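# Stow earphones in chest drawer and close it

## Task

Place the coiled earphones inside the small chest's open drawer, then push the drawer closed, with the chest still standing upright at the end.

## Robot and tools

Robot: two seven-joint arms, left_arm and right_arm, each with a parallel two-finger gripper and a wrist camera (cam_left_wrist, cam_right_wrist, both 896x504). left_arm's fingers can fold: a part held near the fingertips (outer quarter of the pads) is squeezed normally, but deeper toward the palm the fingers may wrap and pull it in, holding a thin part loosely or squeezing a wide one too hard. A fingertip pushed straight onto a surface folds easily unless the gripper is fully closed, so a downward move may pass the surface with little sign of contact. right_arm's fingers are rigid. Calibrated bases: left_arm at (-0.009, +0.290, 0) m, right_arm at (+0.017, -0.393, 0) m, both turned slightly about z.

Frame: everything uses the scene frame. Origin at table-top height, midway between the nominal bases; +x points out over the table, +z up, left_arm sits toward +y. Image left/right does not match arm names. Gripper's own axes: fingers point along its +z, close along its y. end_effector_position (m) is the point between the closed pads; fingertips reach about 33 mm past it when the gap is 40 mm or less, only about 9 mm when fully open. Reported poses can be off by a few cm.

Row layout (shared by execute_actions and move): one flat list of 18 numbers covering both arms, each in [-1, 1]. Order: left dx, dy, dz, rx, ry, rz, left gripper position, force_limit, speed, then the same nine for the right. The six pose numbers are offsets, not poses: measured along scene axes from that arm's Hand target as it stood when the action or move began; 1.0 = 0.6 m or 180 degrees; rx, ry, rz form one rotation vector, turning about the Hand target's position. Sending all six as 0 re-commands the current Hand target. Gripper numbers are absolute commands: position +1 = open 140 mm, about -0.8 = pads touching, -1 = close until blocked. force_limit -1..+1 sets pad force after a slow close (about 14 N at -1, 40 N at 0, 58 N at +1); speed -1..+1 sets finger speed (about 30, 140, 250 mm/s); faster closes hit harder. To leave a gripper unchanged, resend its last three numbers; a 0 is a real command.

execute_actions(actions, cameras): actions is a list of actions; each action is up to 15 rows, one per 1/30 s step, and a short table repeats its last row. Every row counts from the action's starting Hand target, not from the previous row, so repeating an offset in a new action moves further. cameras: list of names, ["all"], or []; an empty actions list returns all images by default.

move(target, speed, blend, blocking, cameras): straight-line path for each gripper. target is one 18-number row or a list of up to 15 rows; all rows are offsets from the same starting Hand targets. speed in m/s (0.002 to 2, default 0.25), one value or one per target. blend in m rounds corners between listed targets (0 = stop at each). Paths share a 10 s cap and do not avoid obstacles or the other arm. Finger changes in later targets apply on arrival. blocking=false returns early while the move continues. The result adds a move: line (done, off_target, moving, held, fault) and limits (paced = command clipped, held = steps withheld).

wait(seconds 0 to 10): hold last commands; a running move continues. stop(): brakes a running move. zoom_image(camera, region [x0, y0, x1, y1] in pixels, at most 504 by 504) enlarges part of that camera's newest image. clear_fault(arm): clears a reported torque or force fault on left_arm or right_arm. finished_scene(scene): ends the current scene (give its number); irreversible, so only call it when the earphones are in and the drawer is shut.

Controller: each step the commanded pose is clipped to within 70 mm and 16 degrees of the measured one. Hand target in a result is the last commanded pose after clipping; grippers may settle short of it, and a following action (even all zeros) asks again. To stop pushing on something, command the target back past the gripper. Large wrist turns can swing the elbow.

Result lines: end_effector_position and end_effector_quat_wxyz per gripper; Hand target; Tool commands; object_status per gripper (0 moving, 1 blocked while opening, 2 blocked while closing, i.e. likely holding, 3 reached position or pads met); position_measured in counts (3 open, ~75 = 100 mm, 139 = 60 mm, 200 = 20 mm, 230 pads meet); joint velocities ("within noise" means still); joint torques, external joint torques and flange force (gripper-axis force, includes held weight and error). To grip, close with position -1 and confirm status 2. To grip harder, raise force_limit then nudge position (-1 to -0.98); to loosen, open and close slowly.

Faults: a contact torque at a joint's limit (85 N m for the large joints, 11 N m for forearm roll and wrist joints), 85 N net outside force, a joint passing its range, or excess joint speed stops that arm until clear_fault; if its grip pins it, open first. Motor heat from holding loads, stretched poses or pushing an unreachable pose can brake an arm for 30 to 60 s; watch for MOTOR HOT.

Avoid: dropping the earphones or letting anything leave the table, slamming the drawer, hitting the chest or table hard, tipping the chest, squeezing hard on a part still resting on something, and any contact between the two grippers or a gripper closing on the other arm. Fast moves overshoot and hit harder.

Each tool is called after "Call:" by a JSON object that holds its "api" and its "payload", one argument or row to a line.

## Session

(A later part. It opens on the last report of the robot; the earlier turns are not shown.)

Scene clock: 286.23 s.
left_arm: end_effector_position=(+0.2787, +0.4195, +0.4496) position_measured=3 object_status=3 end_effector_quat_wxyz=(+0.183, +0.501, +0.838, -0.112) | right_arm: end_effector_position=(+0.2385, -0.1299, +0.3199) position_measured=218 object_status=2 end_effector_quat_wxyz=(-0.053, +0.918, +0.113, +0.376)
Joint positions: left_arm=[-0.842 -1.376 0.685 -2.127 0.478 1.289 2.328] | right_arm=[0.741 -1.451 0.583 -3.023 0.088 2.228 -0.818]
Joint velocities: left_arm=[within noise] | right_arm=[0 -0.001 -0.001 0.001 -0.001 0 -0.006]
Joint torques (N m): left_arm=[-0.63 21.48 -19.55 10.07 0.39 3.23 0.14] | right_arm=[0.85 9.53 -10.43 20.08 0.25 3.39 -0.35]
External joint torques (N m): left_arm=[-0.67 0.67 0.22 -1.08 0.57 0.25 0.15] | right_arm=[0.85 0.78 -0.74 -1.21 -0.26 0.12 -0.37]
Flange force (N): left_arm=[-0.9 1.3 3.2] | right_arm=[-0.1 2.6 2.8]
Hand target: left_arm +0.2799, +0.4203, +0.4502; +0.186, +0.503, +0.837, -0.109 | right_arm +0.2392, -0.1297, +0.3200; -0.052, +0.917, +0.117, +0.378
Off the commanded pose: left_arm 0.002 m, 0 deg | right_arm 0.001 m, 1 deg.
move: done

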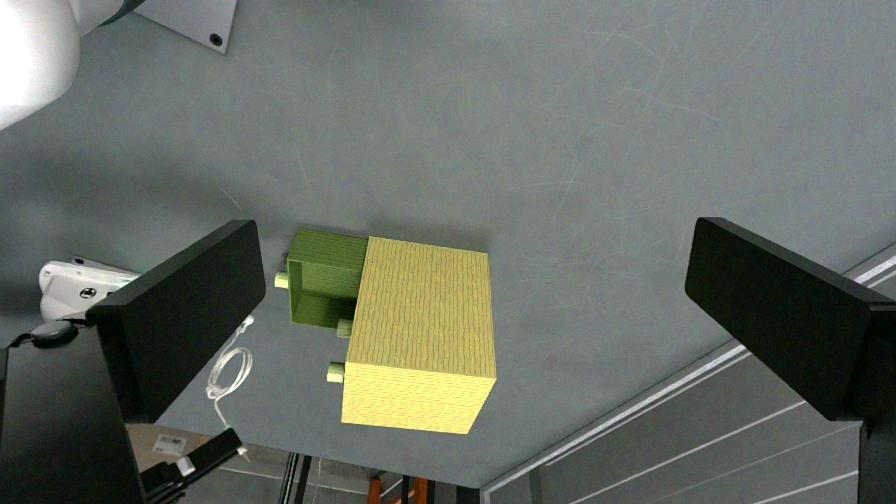

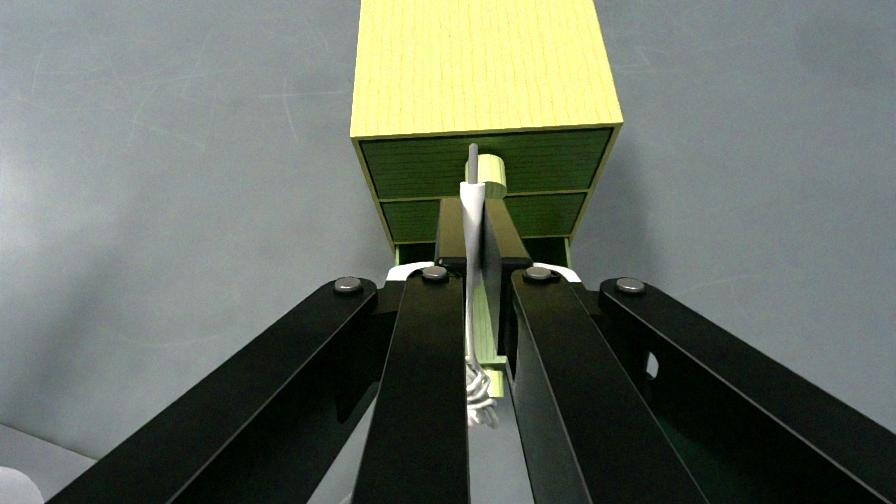

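Call:
{"api": "move", "payload": {
  "target": [
    [0,0,0,0,0,0,1,1,1,0.117,0.005,0,0,0,0,-1,-1,-1],
    [0,0,0,0,0,0,1,1,1,0.117,0.005,-0.15,0,0,0,-1,-1,-1]
  ],
  "speed": 0.1,
  "cameras": ["all"]
}}

Call:
{"api": "zoom_image", "payload": {
  "camera": "cam_left_wrist",
  "region": [170, 200, 500, 460]
}}

Scene clock: 307.00 s.
left_arm: end_effector_position=(+0.2787, +0.4195, +0.4496) position_measured=3 object_status=3 end_effector_quat_wxyz=(+0.183, +0.501, +0.838, -0.112) | right_arm: end_effector_position=(+0.3101, -0.1259, +0.2308) position_measured=218 object_status=2 end_effector_quat_wxyz=(-0.042, +0.921, +0.111, +0.371)
Joint positions: left_arm=[-0.842 -1.376 0.685 -2.127 0.478 1.289 2.328] | right_arm=[0.146 -1.702 1.273 -3.042 1.265 2.176 -1.547]
Joint velocities: left_arm=[within noise] | right_arm=[0.001 0.001 0 0 -0.001 -0.001 -0.006]
Joint torques (N m): left_arm=[-0.64 21.41 -19.49 10.11 0.4 3.22 0.17] | right_arm=[-0.3 10.04 -16.46 5.52 1.1 3.49 -0.32]
External joint torques (N m): left_arm=[-0.71 0.64 0.36 -1.11 0.58 0.22 0.19] | right_arm=[-0.29 -0.77 -0.24 -0.47 0.24 -0.24 -0.34]
Flange force (N): left_arm=[-0.7 1.5 3.4] | right_arm=[1.0 1.9 -1.2]
Hand target: left_arm +0.2799, +0.4203, +0.4502; +0.186, +0.503, +0.837, -0.109 | right_arm +0.3094, -0.1267, +0.2300; -0.052, +0.917, +0.117, +0.378
Off the commanded pose: left_arm 0.002 m, 0 deg | right_arm 0.001 m, 2 deg.
joint sent to its limit (right arm) — joint 4 (elbow), lower limit, where the elbow is as bent as it goes. The joint targets still meet the commanded pose.
move: done

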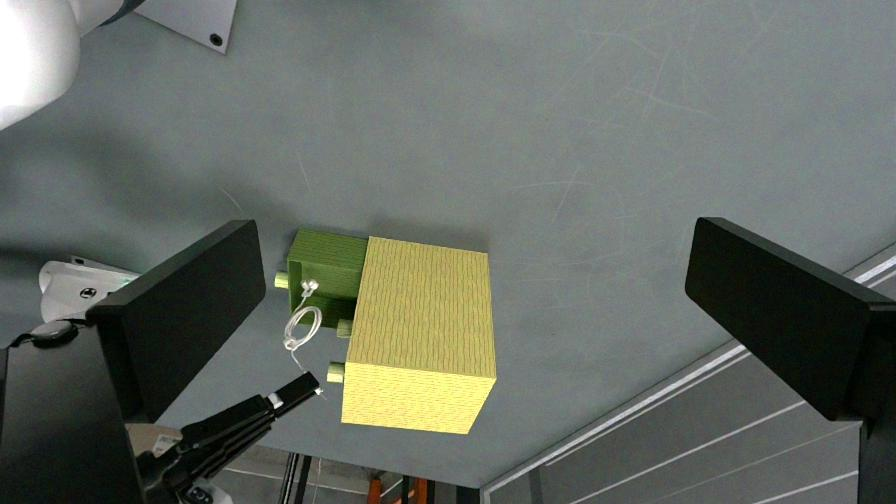

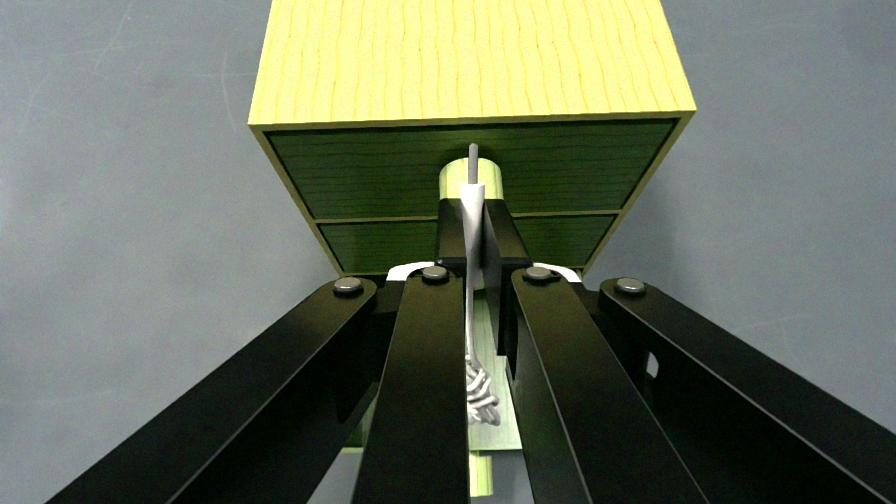

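Scaled by 1.527 from the camera's 896x504 image, which has a finer 1280x720 frame.

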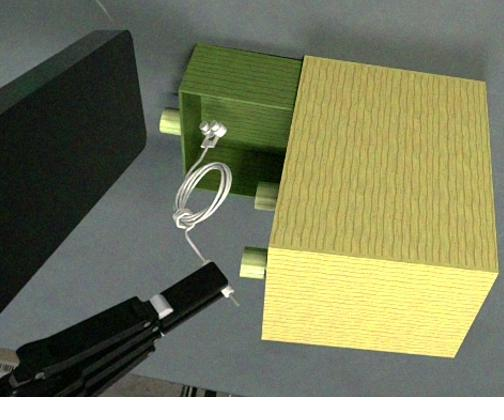

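Call:
{"api": "move", "payload": {
  "target": [
    [0,0,0,0,0,0,1,1,1,-0.014,0.045,0,0,0,0,-1,-1,-1],
    [0,0,0,0,0,0,1,1,1,-0.014,0.045,-0.2,0,0,0,-1,-1,-1]
  ],
  "speed": 0.08,
  "cameras": ["all"]
}}

Call:
{"api": "zoom_image", "payload": {
  "camera": "cam_left_wrist",
  "region": [170, 200, 500, 460]
}}

Scene clock: 323.73 s.
left_arm: end_effector_position=(+0.2787, +0.4195, +0.4496) position_measured=3 object_status=3 end_effector_quat_wxyz=(+0.183, +0.501, +0.838, -0.112) | right_arm: end_effector_position=(+0.3007, -0.1010, +0.1093) position_measured=218 object_status=2 end_effector_quat_wxyz=(-0.048, +0.917, +0.121, +0.377)
Joint positions: left_arm=[-0.842 -1.376 0.685 -2.127 0.478 1.289 2.328] | right_arm=[0.216 -1.617 1.865 -3.023 1.783 2.334 -1.453]
Joint velocities: left_arm=[within noise] | right_arm=[0 0 0 -0.001 0.004 0.002 0.004]
Joint torques (N m): left_arm=[-0.64 21.41 -19.55 10.11 0.39 3.22 0.15] | right_arm=[-0.16 9.9 -17.09 -6.99 1.07 3.73 0.2]
External joint torques (N m): left_arm=[-0.65 0.53 0.4 -1.04 0.58 0.22 0.17] | right_arm=[-0.16 -0.39 -0.34 0.43 0.2 0.02 0.18]
Flange force (N): left_arm=[-0.5 1.4 3.3] | right_arm=[2.0 -1.8 1.3]
Hand target: left_arm +0.2799, +0.4203, +0.4502; +0.186, +0.503, +0.837, -0.109 | right_arm +0.3010, -0.0997, +0.1100; -0.052, +0.917, +0.117, +0.378
Off the commanded pose: left_arm 0.002 m, 0 deg | right_arm 0.001 m, 1 deg.
move: done

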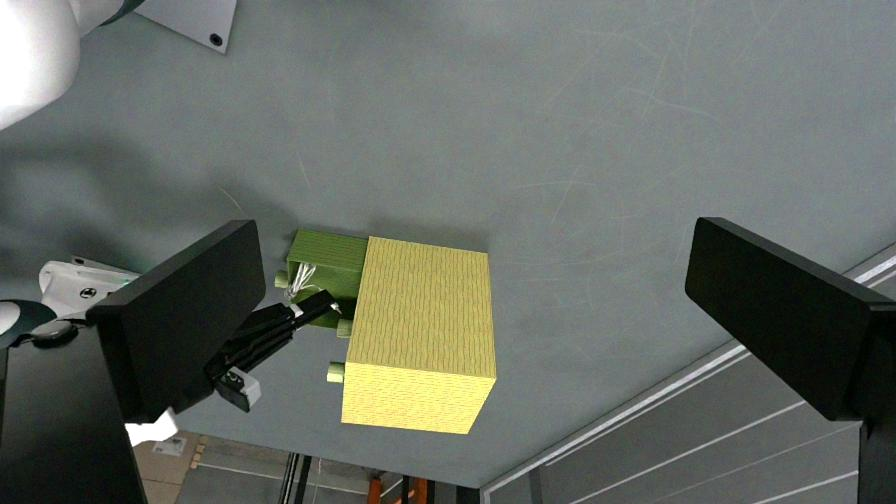

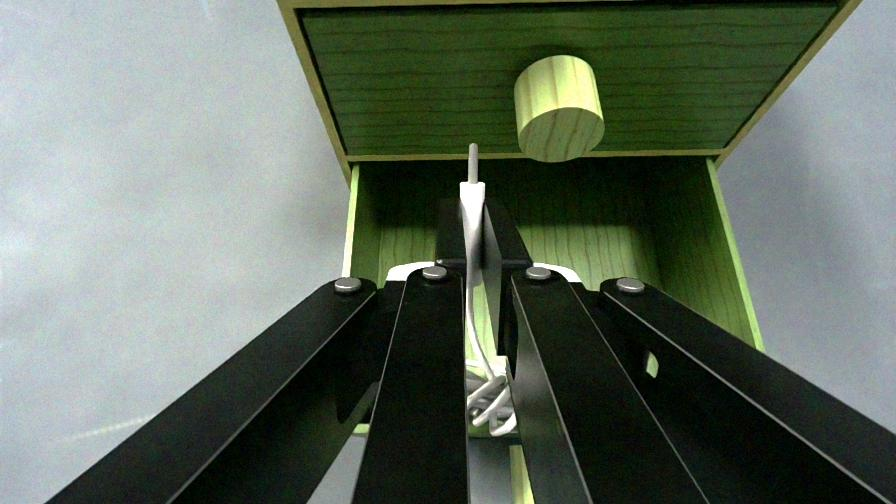

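Scaled by 1.527 from the camera's 896x504 image, which has a finer 1280x720 frame.

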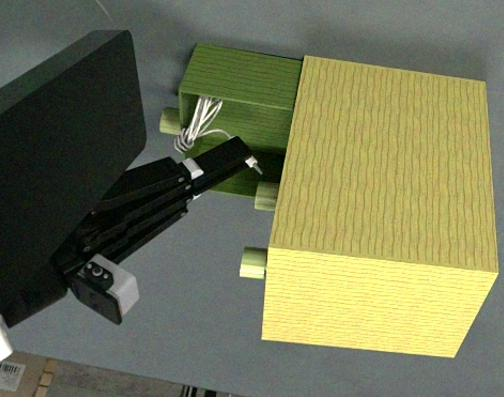

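Call:
{"api": "move", "payload": {
  "target": [
    [0,0,0,0,0,0,1,1,1,0.019,0.006,0.01,0,0,0,-1,-1,-1],
    [0,0,0,0,0,0,1,1,1,0.019,0.006,-0.05,0,0,0,-1,-1,-1]
  ],
  "speed": 0.06,
  "cameras": ["all"]
}}

Call:
{"api": "zoom_image", "payload": {
  "camera": "cam_left_wrist",
  "region": [230, 200, 430, 360]
}}

Call:
{"api": "zoom_image", "payload": {
  "camera": "cam_right_wrist",
  "region": [300, 100, 780, 504]
}}

Scene clock: 332.73 s.
left_arm: end_effector_position=(+0.2787, +0.4195, +0.4496) position_measured=3 object_status=3 end_effector_quat_wxyz=(+0.183, +0.501, +0.838, -0.112) | right_arm: end_effector_position=(+0.3119, -0.0973, +0.0793) position_measured=218 object_status=2 end_effector_quat_wxyz=(-0.049, +0.918, +0.118, +0.376)
Joint positions: left_arm=[-0.842 -1.376 0.685 -2.127 0.478 1.289 2.328] | right_arm=[0.14 -1.633 1.982 -2.969 1.932 2.355 -1.491]
Joint torques (N m): left_arm=[-0.65 21.38 -19.56 10.12 0.42 3.23 0.12] | right_arm=[-0.2 9.76 -17.46 -9.56 1.1 3.77 0.06]
External joint torques (N m): left_arm=[-0.71 0.62 0.32 -1.08 0.6 0.23 0.13] | right_arm=[-0.2 -0.85 -0.23 0.51 0.22 0.06 0.04]
Flange force (N): left_arm=[-0.8 1.5 3.3] | right_arm=[2.9 -1.8 3.5]
Hand target: left_arm +0.2799, +0.4203, +0.4502; +0.186, +0.503, +0.837, -0.109 | right_arm +0.3124, -0.0961, +0.0800; -0.052, +0.917, +0.117, +0.378
Off the commanded pose: left_arm 0.002 m, 0 deg | right_arm 0.001 m, 0 deg.
move: done

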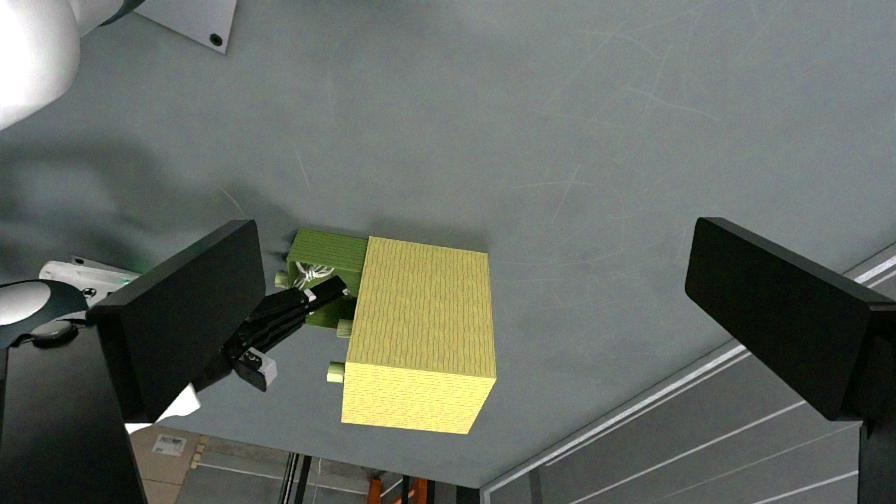

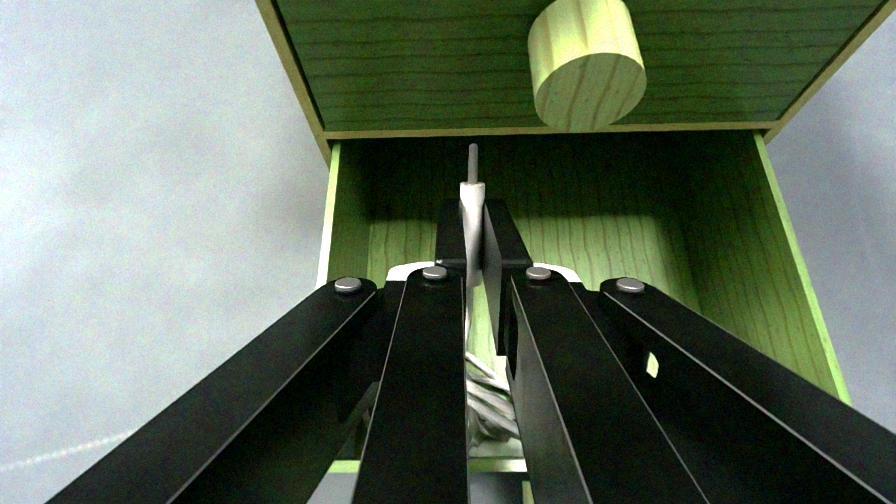

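Scaled by 2.520 from the camera's 896x504 image, which has a finer 1280x720 frame.

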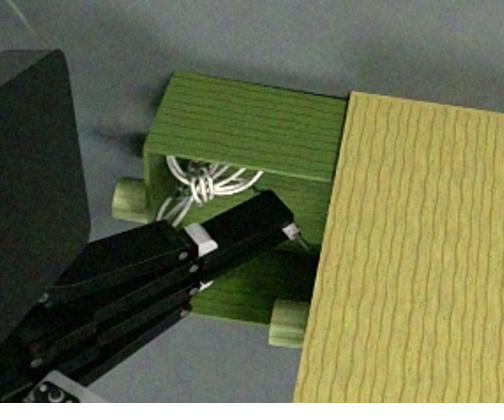

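Scaled by 1.050 from the camera's 896x504 image, which has a finer 1280x720 frame.

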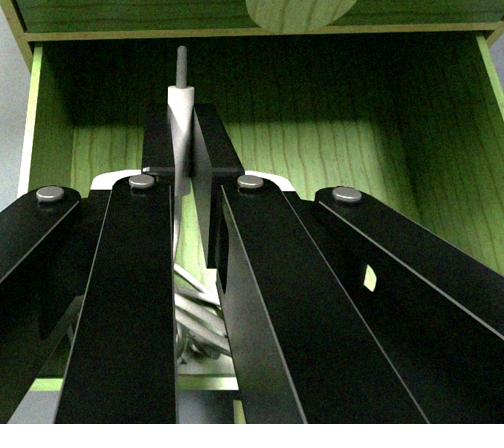

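Call:
{"api": "move", "payload": {
  "target": [0,0,0,0,0,0,1,1,1,0,0.0,-0.035,0,0,0,-1,-1,-1],
  "speed": 0.04,
  "cameras": ["all"]
}}

Call:
{"api": "zoom_image", "payload": {
  "camera": "cam_left_wrist",
  "region": [230, 200, 430, 360]
}}

Scene clock: 339.37 s.
left_arm: end_effector_position=(+0.2787, +0.4195, +0.4496) position_measured=3 object_status=3 end_effector_quat_wxyz=(+0.183, +0.501, +0.838, -0.112) | right_arm: end_effector_position=(+0.3120, -0.0973, +0.0585) position_measured=218 object_status=2 end_effector_quat_wxyz=(-0.048, +0.917, +0.121, +0.377)
Joint positions: left_arm=[-0.842 -1.376 0.685 -2.127 0.478 1.289 2.328] | right_arm=[0.127 -1.633 2.061 -2.944 2.004 2.38 -1.489]
Joint velocities: left_arm=[within noise] | right_arm=[0 0 -0.001 -0.002 0.003 0.003 -0.001]
Joint torques (N m): left_arm=[-0.65 21.4 -19.56 10.09 0.41 3.23 0.12] | right_arm=[-0.24 10.25 -17.46 -11.01 1.16 3.7 0.2]
External joint torques (N m): left_arm=[-0.68 0.62 0.26 -1.1 0.59 0.24 0.13] | right_arm=[-0.13 -0.47 -0.31 0.73 0.28 -0.03 0.18]
Flange force (N): left_arm=[-0.8 1.3 3.3] | right_arm=[1.9 -2.0 3.1]
Hand target: left_arm +0.2799, +0.4203, +0.4502; +0.186, +0.503, +0.837, -0.109 | right_arm +0.3124, -0.0961, +0.0590; -0.052, +0.917, +0.117, +0.378
Off the commanded pose: left_arm 0.002 m, 0 deg | right_arm 0.001 m, 1 deg.
move: done

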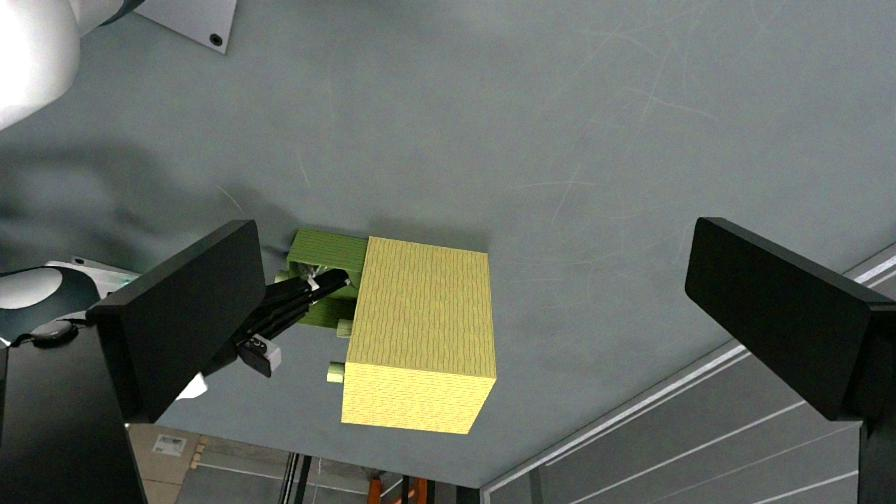

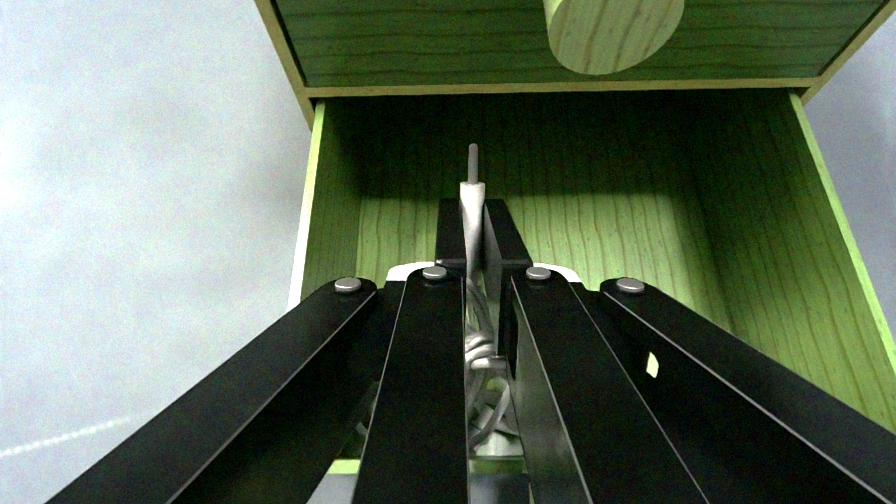

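Scaled by 2.520 from the camera's 896x504 image, which has a finer 1280x720 frame.

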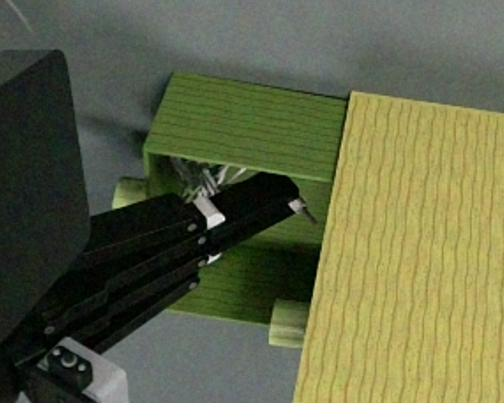

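Call:
{"api": "move", "payload": {
  "target": [
    [0,0,0,0,0,0,1,1,1,0.006,0.002,-0.015,0,0,0,-1,-1,-1],
    [0,0,0,0,0,0,1,1,1,0.006,0.002,-0.016,0,0,0,-0.6,-1,-1]
  ],
  "speed": 0.04,
  "cameras": ["all"]
}}

Call:
{"api": "zoom_image", "payload": {
  "camera": "cam_left_wrist",
  "region": [230, 200, 430, 360]
}}

Scene clock: 345.57 s.
left_arm: end_effector_position=(+0.2787, +0.4195, +0.4496) position_measured=3 object_status=3 end_effector_quat_wxyz=(+0.183, +0.501, +0.838, -0.112) | right_arm: end_effector_position=(+0.3160, -0.0959, +0.0494) position_measured=205 object_status=0 end_effector_quat_wxyz=(-0.051, +0.917, +0.116, +0.377)
Joint positions: left_arm=[-0.842 -1.376 0.685 -2.127 0.478 1.289 2.328] | right_arm=[0.107 -1.648 2.093 -2.924 2.045 2.383 -1.489]
Joint torques (N m): left_arm=[-0.66 21.41 -19.52 10.09 0.41 3.23 0.14] | right_arm=[0.2 9.93 -17.52 -11.9 1.11 3.58 -0.17]
External joint torques (N m): left_arm=[-0.66 0.54 0.34 -1.01 0.59 0.25 0.16] | right_arm=[0.29 -0.87 -0.31 0.52 0.23 -0.13 -0.19]
Flange force (N): left_arm=[-0.6 1.5 3.2] | right_arm=[2.8 -1.0 2.9]
Hand target: left_arm +0.2799, +0.4203, +0.4502; +0.186, +0.503, +0.837, -0.109 | right_arm +0.3160, -0.0949, +0.0494; -0.052, +0.917, +0.117, +0.378
Off the commanded pose: left_arm 0.002 m, 0 deg | right_arm 0.001 m, 0 deg.
move: done

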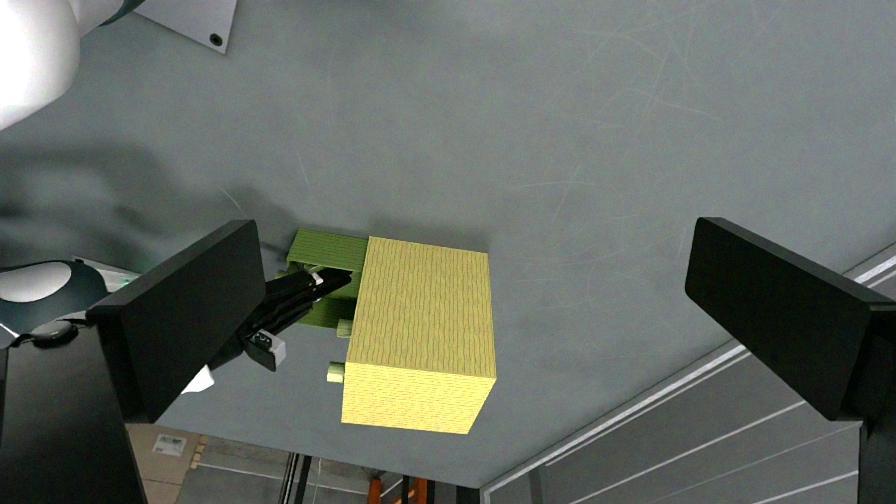

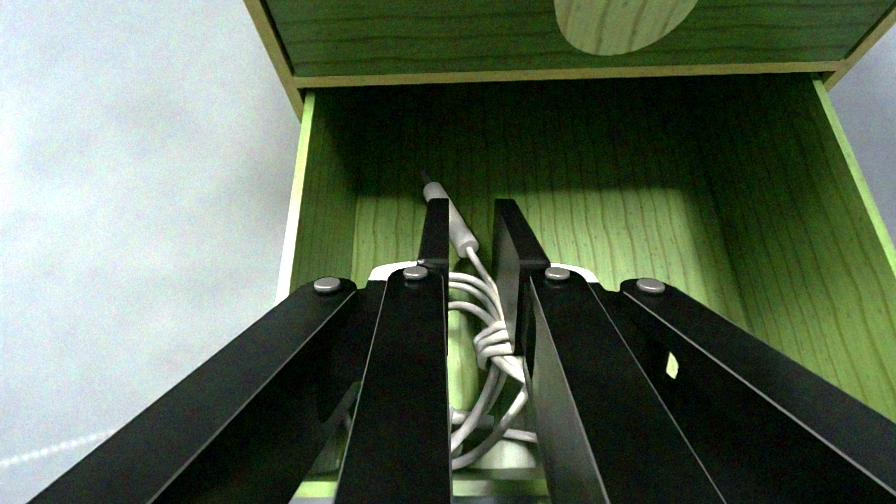

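Scaled by 2.520 from the camera's 896x504 image, which has a finer 1280x720 frame.

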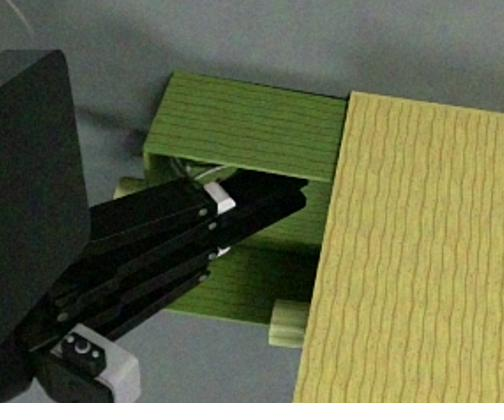

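Call:
{"api": "move", "payload": {
  "target": [0,0,0,0,0,0,1,1,1,-0.17,-0.046,0.177,0,0,0,-0.6,-1,-1],
  "speed": 0.06,
  "cameras": ["all"]
}}

Call:
{"api": "zoom_image", "payload": {
  "camera": "cam_left_wrist",
  "region": [230, 200, 430, 360]
}}

Scene clock: 352.47 s.
left_arm: end_effector_position=(+0.2787, +0.4195, +0.4496) position_measured=3 object_status=3 end_effector_quat_wxyz=(+0.183, +0.501, +0.838, -0.112) | right_arm: end_effector_position=(+0.2136, -0.1197, +0.1553) position_measured=205 object_status=3 end_effector_quat_wxyz=(+0.013, +0.927, +0.097, +0.363)
Joint positions: left_arm=[-0.842 -1.376 0.685 -2.127 0.478 1.289 2.328] | right_arm=[0.57 -1.769 1.577 -3.041 1.155 1.979 -1.041]
Joint velocities: left_arm=[within noise] | right_arm=[0.001 0 0 0 0 -0.001 0.006]
Joint torques (N m): left_arm=[-0.7 21.44 -19.47 10.07 0.4 3.23 0.16] | right_arm=[0.79 9.18 -17.07 -2.49 -0.03 3.09 0.2]
External joint torques (N m): left_arm=[-0.59 0.47 0.42 -0.95 0.6 0.24 0.17] | right_arm=[0.75 -0.83 -0.99 -0.74 -0.23 -0.25 0.17]
Flange force (N): left_arm=[-0.3 1.5 3.2] | right_arm=[-1.8 5.8 -8.0]
Hand target: left_arm +0.2799, +0.4203, +0.4502; +0.186, +0.503, +0.837, -0.109 | right_arm +0.2140, -0.1225, +0.1556; -0.052, +0.917, +0.117, +0.378
Off the commanded pose: left_arm 0.002 m, 0 deg | right_arm 0.003 m, 8 deg.
joint sent to its limit (right arm) — joint 2 (shoulder), lower limit; joint 4 (elbow), lower limit, where the elbow is as bent as it goes. The joint targets are off in orientation, not in position.
move: off_target (right_arm)

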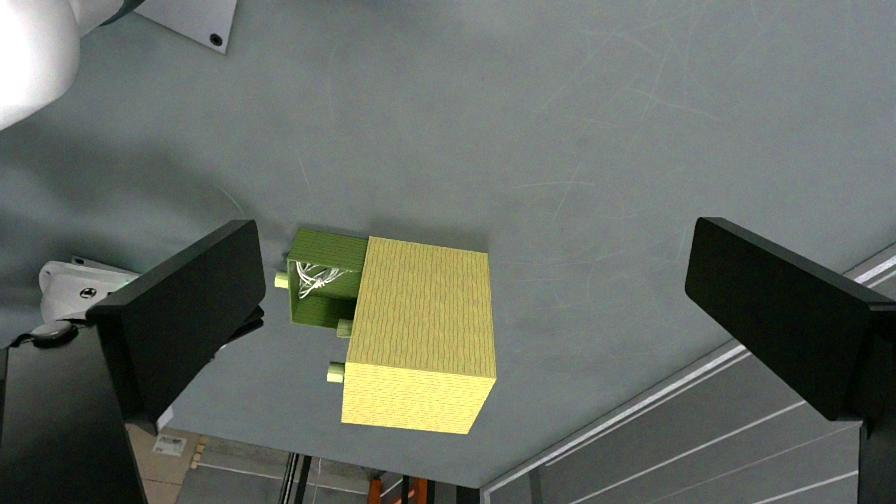

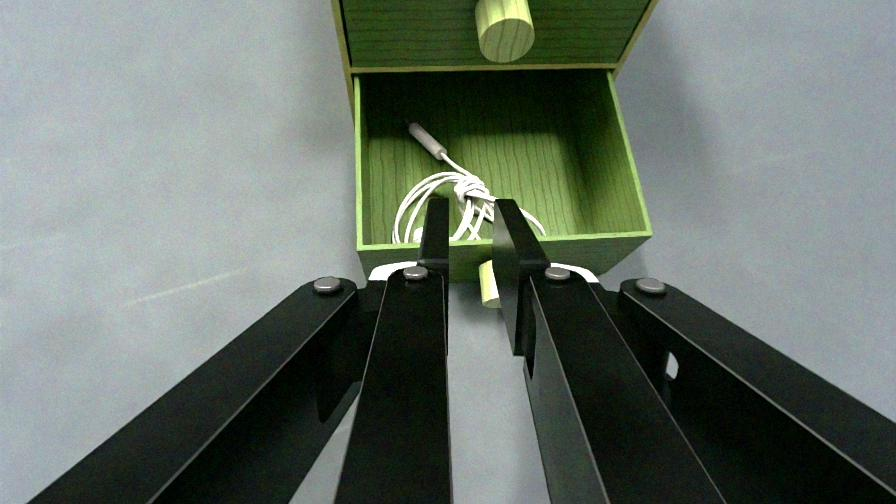

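Scaled by 2.520 from the camera's 896x504 image, which has a finer 1280x720 frame.

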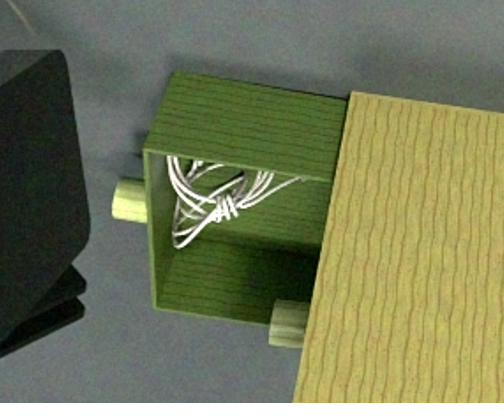

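Call:
{"api": "move", "payload": {
  "target": [
    [0,0,0,0,0,0,1,1,1,-0.02,-0.06,0.0,0,0,0,-0.22,-1,-0.5],
    [0,0,0,0,0,0,1,1,1,-0.02,-0.06,-0.11,0,0,0,-0.22,-1,-0.5]
  ],
  "speed": 0.1,
  "cameras": ["all"]
}}

Scene clock: 395.33 s.
left_arm: end_effector_position=(+0.2787, +0.4195, +0.4496) position_measured=3 object_status=3 end_effector_quat_wxyz=(+0.183, +0.501, +0.838, -0.112) | right_arm: end_effector_position=(+0.2016, -0.1586, +0.0889) position_measured=157 object_status=3 end_effector_quat_wxyz=(+0.069, +0.918, +0.074, +0.384)
Joint positions: left_arm=[-0.842 -1.376 0.685 -2.127 0.478 1.289 2.328] | right_arm=[0.753 -1.769 1.917 -3.041 1.269 1.867 -0.819]
Joint velocities: left_arm=[within noise] | right_arm=[-0.001 -0.003 0.001 0 0.001 0.001 0.006]
Joint torques (N m): left_arm=[-0.61 21.34 -19.53 10.11 0.4 3.22 0.15] | right_arm=[0.84 8.26 -14.75 -10.11 -0.09 2.97 0.33]
External joint torques (N m): left_arm=[-0.6 0.52 0.25 -1.03 0.59 0.23 0.16] | right_arm=[0.81 -0.8 -0.27 -0.53 0.31 0.13 0.29]
Flange force (N): left_arm=[-0.5 1.1 3.3] | right_arm=[-1.9 4.2 -1.9]
Hand target: left_arm +0.2799, +0.4203, +0.4502; +0.186, +0.503, +0.837, -0.109 | right_arm +0.2020, -0.1585, +0.0896; -0.052, +0.917, +0.117, +0.378
Off the commanded pose: left_arm 0.002 m, 0 deg | right_arm 0.001 m, 15 deg.
joint sent to its limit (right arm) — joint 2 (shoulder), lower limit; joint 4 (elbow), lower limit, where the elbow is as bent as it goes. The joint targets are off in orientation, not in position.
move: off_target (right_arm)

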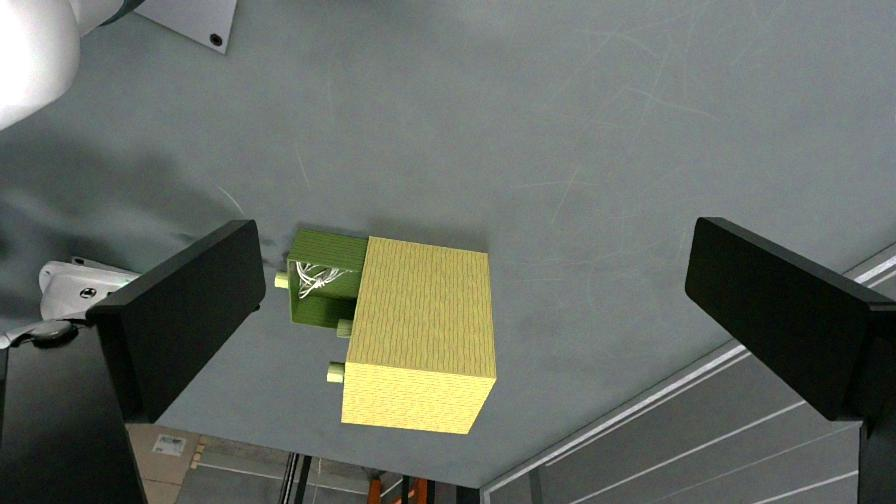

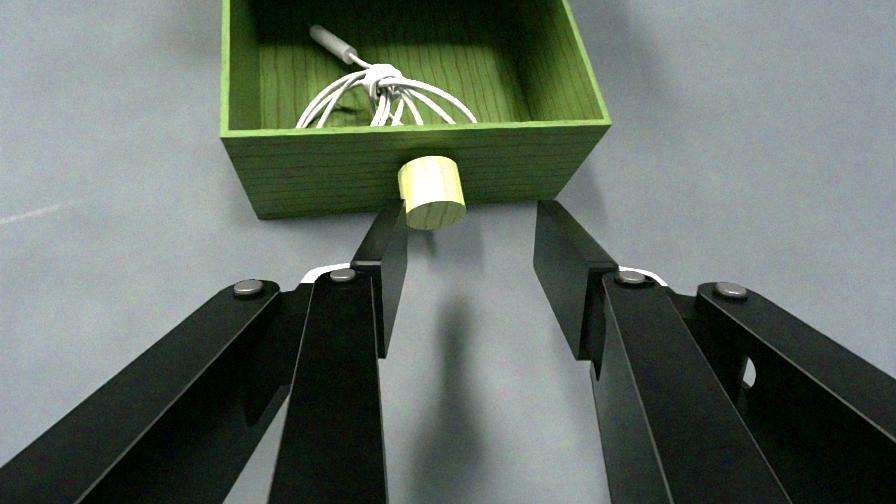

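Call:
{"api": "move", "payload": {
  "target": [
    [0,0,0,0,0,0,1,1,1,-0.008,0.027,0.0,0,0,0,-0.22,-1,-0.5],
    [0,0,0,0,0,0,1,1,1,0.008,0.035,-0.07,0,0,0,-0.22,-1,-0.5]
  ],
  "speed": 0.08,
  "cameras": ["all"]
}}

Scene clock: 405.93 s.
left_arm: end_effector_position=(+0.2787, +0.4195, +0.4496) position_measured=3 object_status=3 end_effector_quat_wxyz=(+0.183, +0.501, +0.838, -0.112) | right_arm: end_effector_position=(+0.2065, -0.1377, +0.0464) position_measured=157 object_status=3 end_effector_quat_wxyz=(+0.019, +0.915, +0.093, +0.392)
Joint positions: left_arm=[-0.842 -1.376 0.685 -2.127 0.478 1.289 2.328] | right_arm=[0.826 -1.769 2.182 -3.041 1.561 1.942 -0.77]
Joint velocities: left_arm=[within noise] | right_arm=[-0.001 0.001 0 0 0 0 0.006]
Joint torques (N m): left_arm=[-0.69 21.42 -19.5 10.09 0.39 3.24 0.16] | right_arm=[0.84 7.37 -12.89 -15.66 0.1 3.06 0.28]
External joint torques (N m): left_arm=[-0.67 0.59 0.3 -1.05 0.57 0.25 0.17] | right_arm=[0.82 -0.98 -0.13 -0.42 0.29 0.14 0.25]
Flange force (N): left_arm=[-0.7 1.4 3.3] | right_arm=[-0.6 1.7 -1.7]
Hand target: left_arm +0.2799, +0.4203, +0.4502; +0.186, +0.503, +0.837, -0.109 | right_arm +0.2068, -0.1375, +0.0476; -0.052, +0.917, +0.117, +0.378
Off the commanded pose: left_arm 0.002 m, 0 deg | right_arm 0.001 m, 9 deg.
joint sent to its limit (right arm) — joint 2 (shoulder), lower limit; joint 4 (elbow), lower limit, where the elbow is as bent as it goes. The joint targets are off in orientation, not in position.
move: off_target (right_arm)

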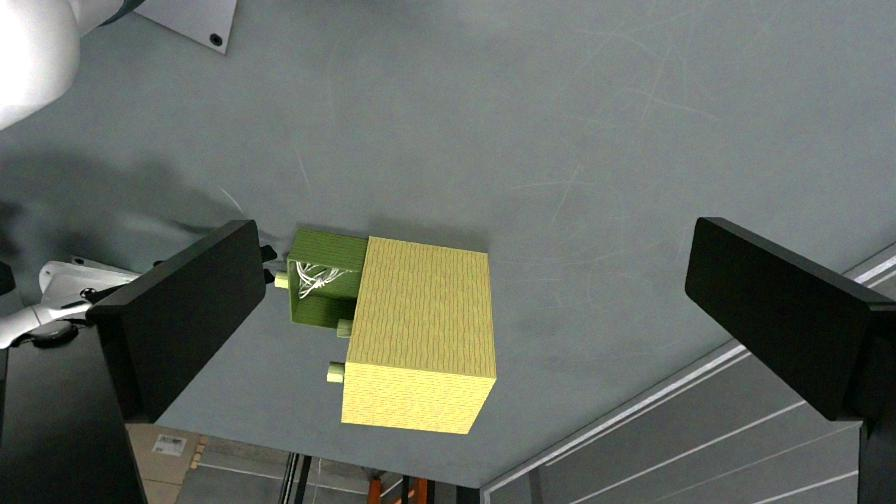

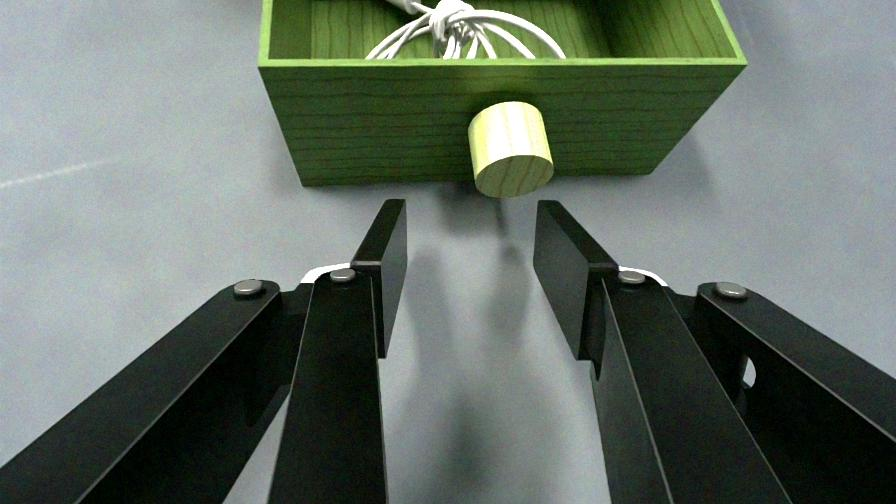

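Call:
{"api": "move", "payload": {
  "target": [
    [0,0,0,0,0,0,1,1,1,0.0075,-0.026,0.0,0,0,0,-0.22,-1,-0.5],
    [0,0,0,0,0,0,1,1,1,0.0405,-0.0165,0,0,0,0,-0.22,-1,-0.5]
  ],
  "speed": 0.06,
  "cameras": ["cam_right_wrist"]
}}

Scene clock: 420.27 s.
left_arm: end_effector_position=(+0.2787, +0.4195, +0.4496) position_measured=3 object_status=3 end_effector_quat_wxyz=(+0.183, +0.501, +0.838, -0.112) | right_arm: end_effector_position=(+0.2316, -0.1471, +0.0472) position_measured=157 object_status=3 end_effector_quat_wxyz=(+0.031, +0.915, +0.079, +0.395)
Joint positions: left_arm=[-0.842 -1.376 0.685 -2.127 0.478 1.289 2.328] | right_arm=[0.733 -1.764 2.202 -3.041 1.594 1.982 -0.82]
Joint velocities: left_arm=[within noise] | right_arm=[0 0 0.001 0 0 0 -0.006]
Joint torques (N m): left_arm=[-0.71 21.43 -19.51 10.12 0.39 3.23 0.13] | right_arm=[-0.25 8.7 -13.67 -15.95 0.23 3.08 -0.24]
External joint torques (N m): left_arm=[-0.73 0.58 0.32 -1 0.57 0.24 0.15] | right_arm=[-0.18 0.51 -1.02 -0.16 0.33 0.1 -0.27]
Flange force (N): left_arm=[-0.8 1.6 3.1] | right_arm=[2.3 -0.7 -1.3]
Hand target: left_arm +0.2799, +0.4203, +0.4502; +0.186, +0.503, +0.837, -0.109 | right_arm +0.2311, -0.1474, +0.0476; -0.052, +0.917, +0.117, +0.378
Off the commanded pose: left_arm 0.002 m, 0 deg | right_arm 0.001 m, 11 deg.
joint sent to its limit (right arm) — joint 4 (elbow), lower limit, where the elbow is as bent as it goes. The joint targets are off in orientation, not in position.
move: off_target (right_arm)
Images, in order (width x height): cam_right_wrist 896x504.

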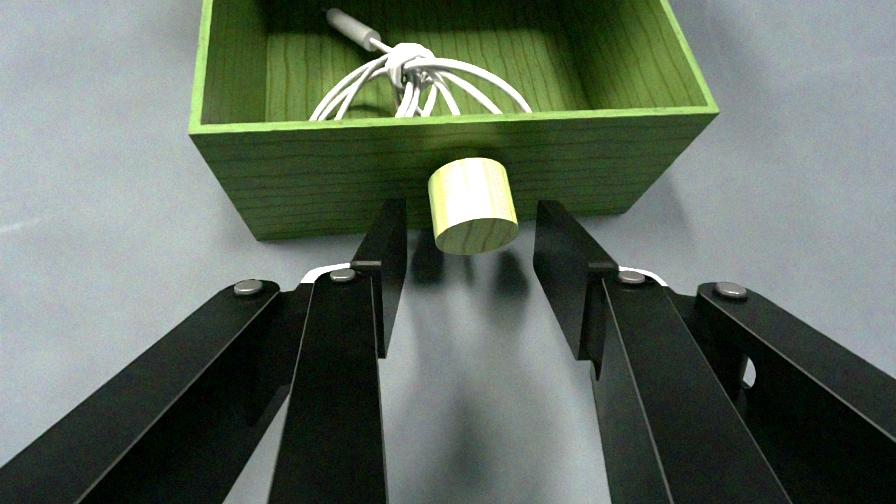

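Call:
{"api": "move", "payload": {
  "target": [0,0,0,0,0,0,1,1,1,0.16,0.046,0,0,0,0,-0.22,-1,-0.5],
  "speed": 0.05,
  "cameras": ["all"]
}}

Scene clock: 428.20 s.
left_arm: end_effector_position=(+0.2787, +0.4195, +0.4496) position_measured=3 object_status=3 end_effector_quat_wxyz=(+0.183, +0.501, +0.838, -0.112) | right_arm: end_effector_position=(+0.3270, -0.1212, +0.0471) position_measured=157 object_status=3 end_effector_quat_wxyz=(-0.050, +0.918, +0.115, +0.377)
Joint positions: left_arm=[-0.842 -1.376 0.685 -2.127 0.478 1.289 2.328] | right_arm=[0.203 -1.769 2.217 -2.988 2.158 2.244 -1.454]
Joint velocities: left_arm=[within noise] | right_arm=[0 0.001 0.001 0 0 0 -0.006]
Joint torques (N m): left_arm=[-0.69 21.4 -19.57 10.09 0.39 3.22 0.17] | right_arm=[-0.27 7.55 -15.45 -15.72 1.07 3.58 -0.16]
External joint torques (N m): left_arm=[-0.74 0.61 0.18 -1.07 0.56 0.24 0.18] | right_arm=[-0.2 -0.94 -1.01 0.46 0.24 -0.13 -0.18]
Flange force (N): left_arm=[-0.8 1.3 3.1] | right_arm=[7.1 -3.6 3.3]
Hand target: left_arm +0.2799, +0.4203, +0.4502; +0.186, +0.503, +0.837, -0.109 | right_arm +0.3271, -0.1198, +0.0476; -0.052, +0.917, +0.117, +0.378
Off the commanded pose: left_arm 0.002 m, 0 deg | right_arm 0.001 m, 0 deg.
joint sent to its limit (right arm) — joint 2 (shoulder), lower limit. The joint targets still meet the commanded pose.
move: done

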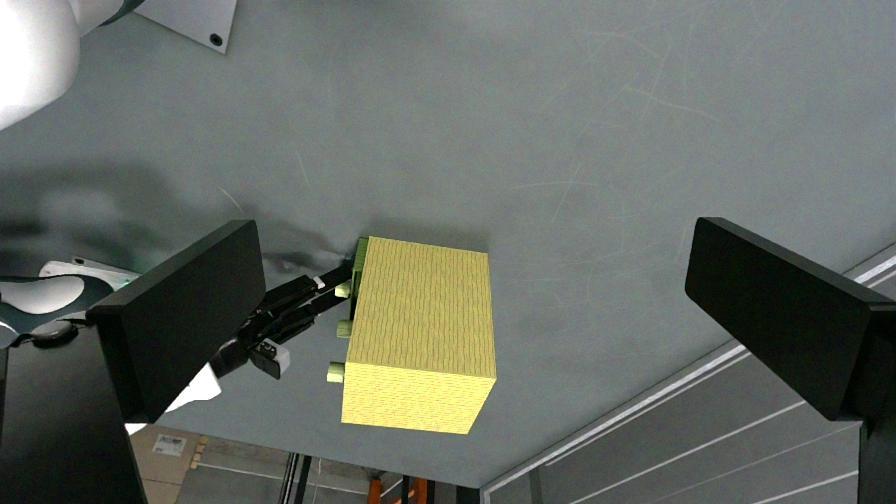

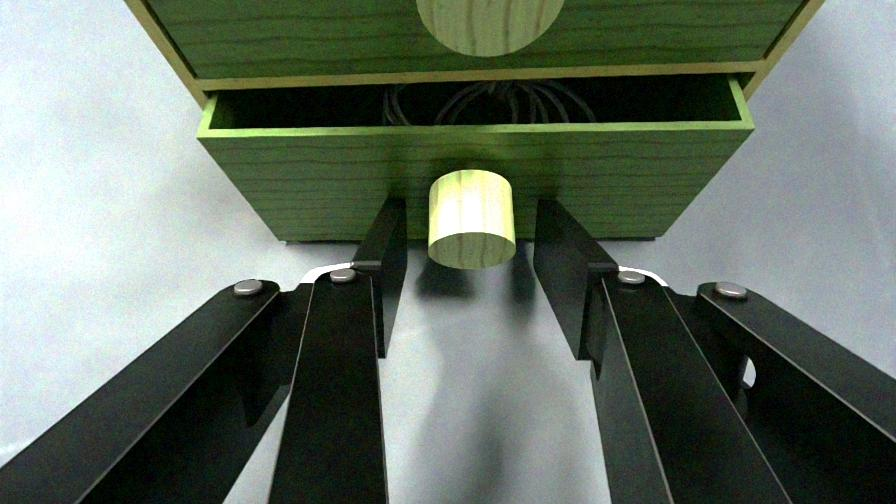

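Call:
{"api": "move", "payload": {
  "target": [0,0,0,0,0,0,1,1,1,0.029,0.009,0,0,0,0,-0.22,-1,-0.5],
  "speed": 0.03,
  "cameras": ["cam_right_wrist"]
}}

Scene clock: 433.20 s.
left_arm: end_effector_position=(+0.2787, +0.4195, +0.4496) position_measured=3 object_status=3 end_effector_quat_wxyz=(+0.183, +0.501, +0.838, -0.112) | right_arm: end_effector_position=(+0.3437, -0.1167, +0.0460) position_measured=157 object_status=3 end_effector_quat_wxyz=(-0.049, +0.918, +0.115, +0.375)
Joint positions: left_arm=[-0.842 -1.376 0.685 -2.127 0.478 1.289 2.328] | right_arm=[0.079 -1.769 2.161 -2.944 2.18 2.261 -1.56]
Joint velocities: left_arm=[within noise] | right_arm=[0.001 0 0 0.001 0 0 -0.008]
Joint torques (N m): left_arm=[-0.65 21.45 -19.51 10.09 0.39 3.23 0.13] | right_arm=[-0.62 8.13 -17.1 -13.81 1.46 4.02 -0.27]
External joint torques (N m): left_arm=[-0.57 0.53 0.34 -0.99 0.58 0.24 0.15] | right_arm=[-0.61 -0.94 -1.21 1.17 0.59 0.31 -0.29]
Flange force (N): left_arm=[-0.5 1.3 3.2] | right_arm=[7.4 -3.4 6.9]
Hand target: left_arm +0.2799, +0.4203, +0.4502; +0.186, +0.503, +0.837, -0.109 | right_arm +0.3445, -0.1144, +0.0476; -0.052, +0.917, +0.117, +0.378
Off the commanded pose: left_arm 0.002 m, 0 deg | right_arm 0.003 m, 0 deg.
joint sent to its limit (right arm) — joint 2 (shoulder), lower limit. The joint targets still meet the commanded pose.
move: done
Images, in order (width x height): cam_right_wrist 896x504.

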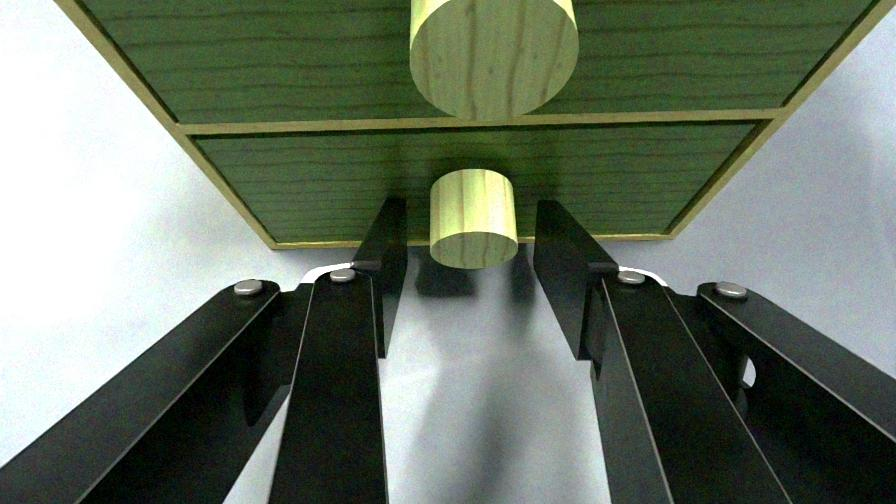

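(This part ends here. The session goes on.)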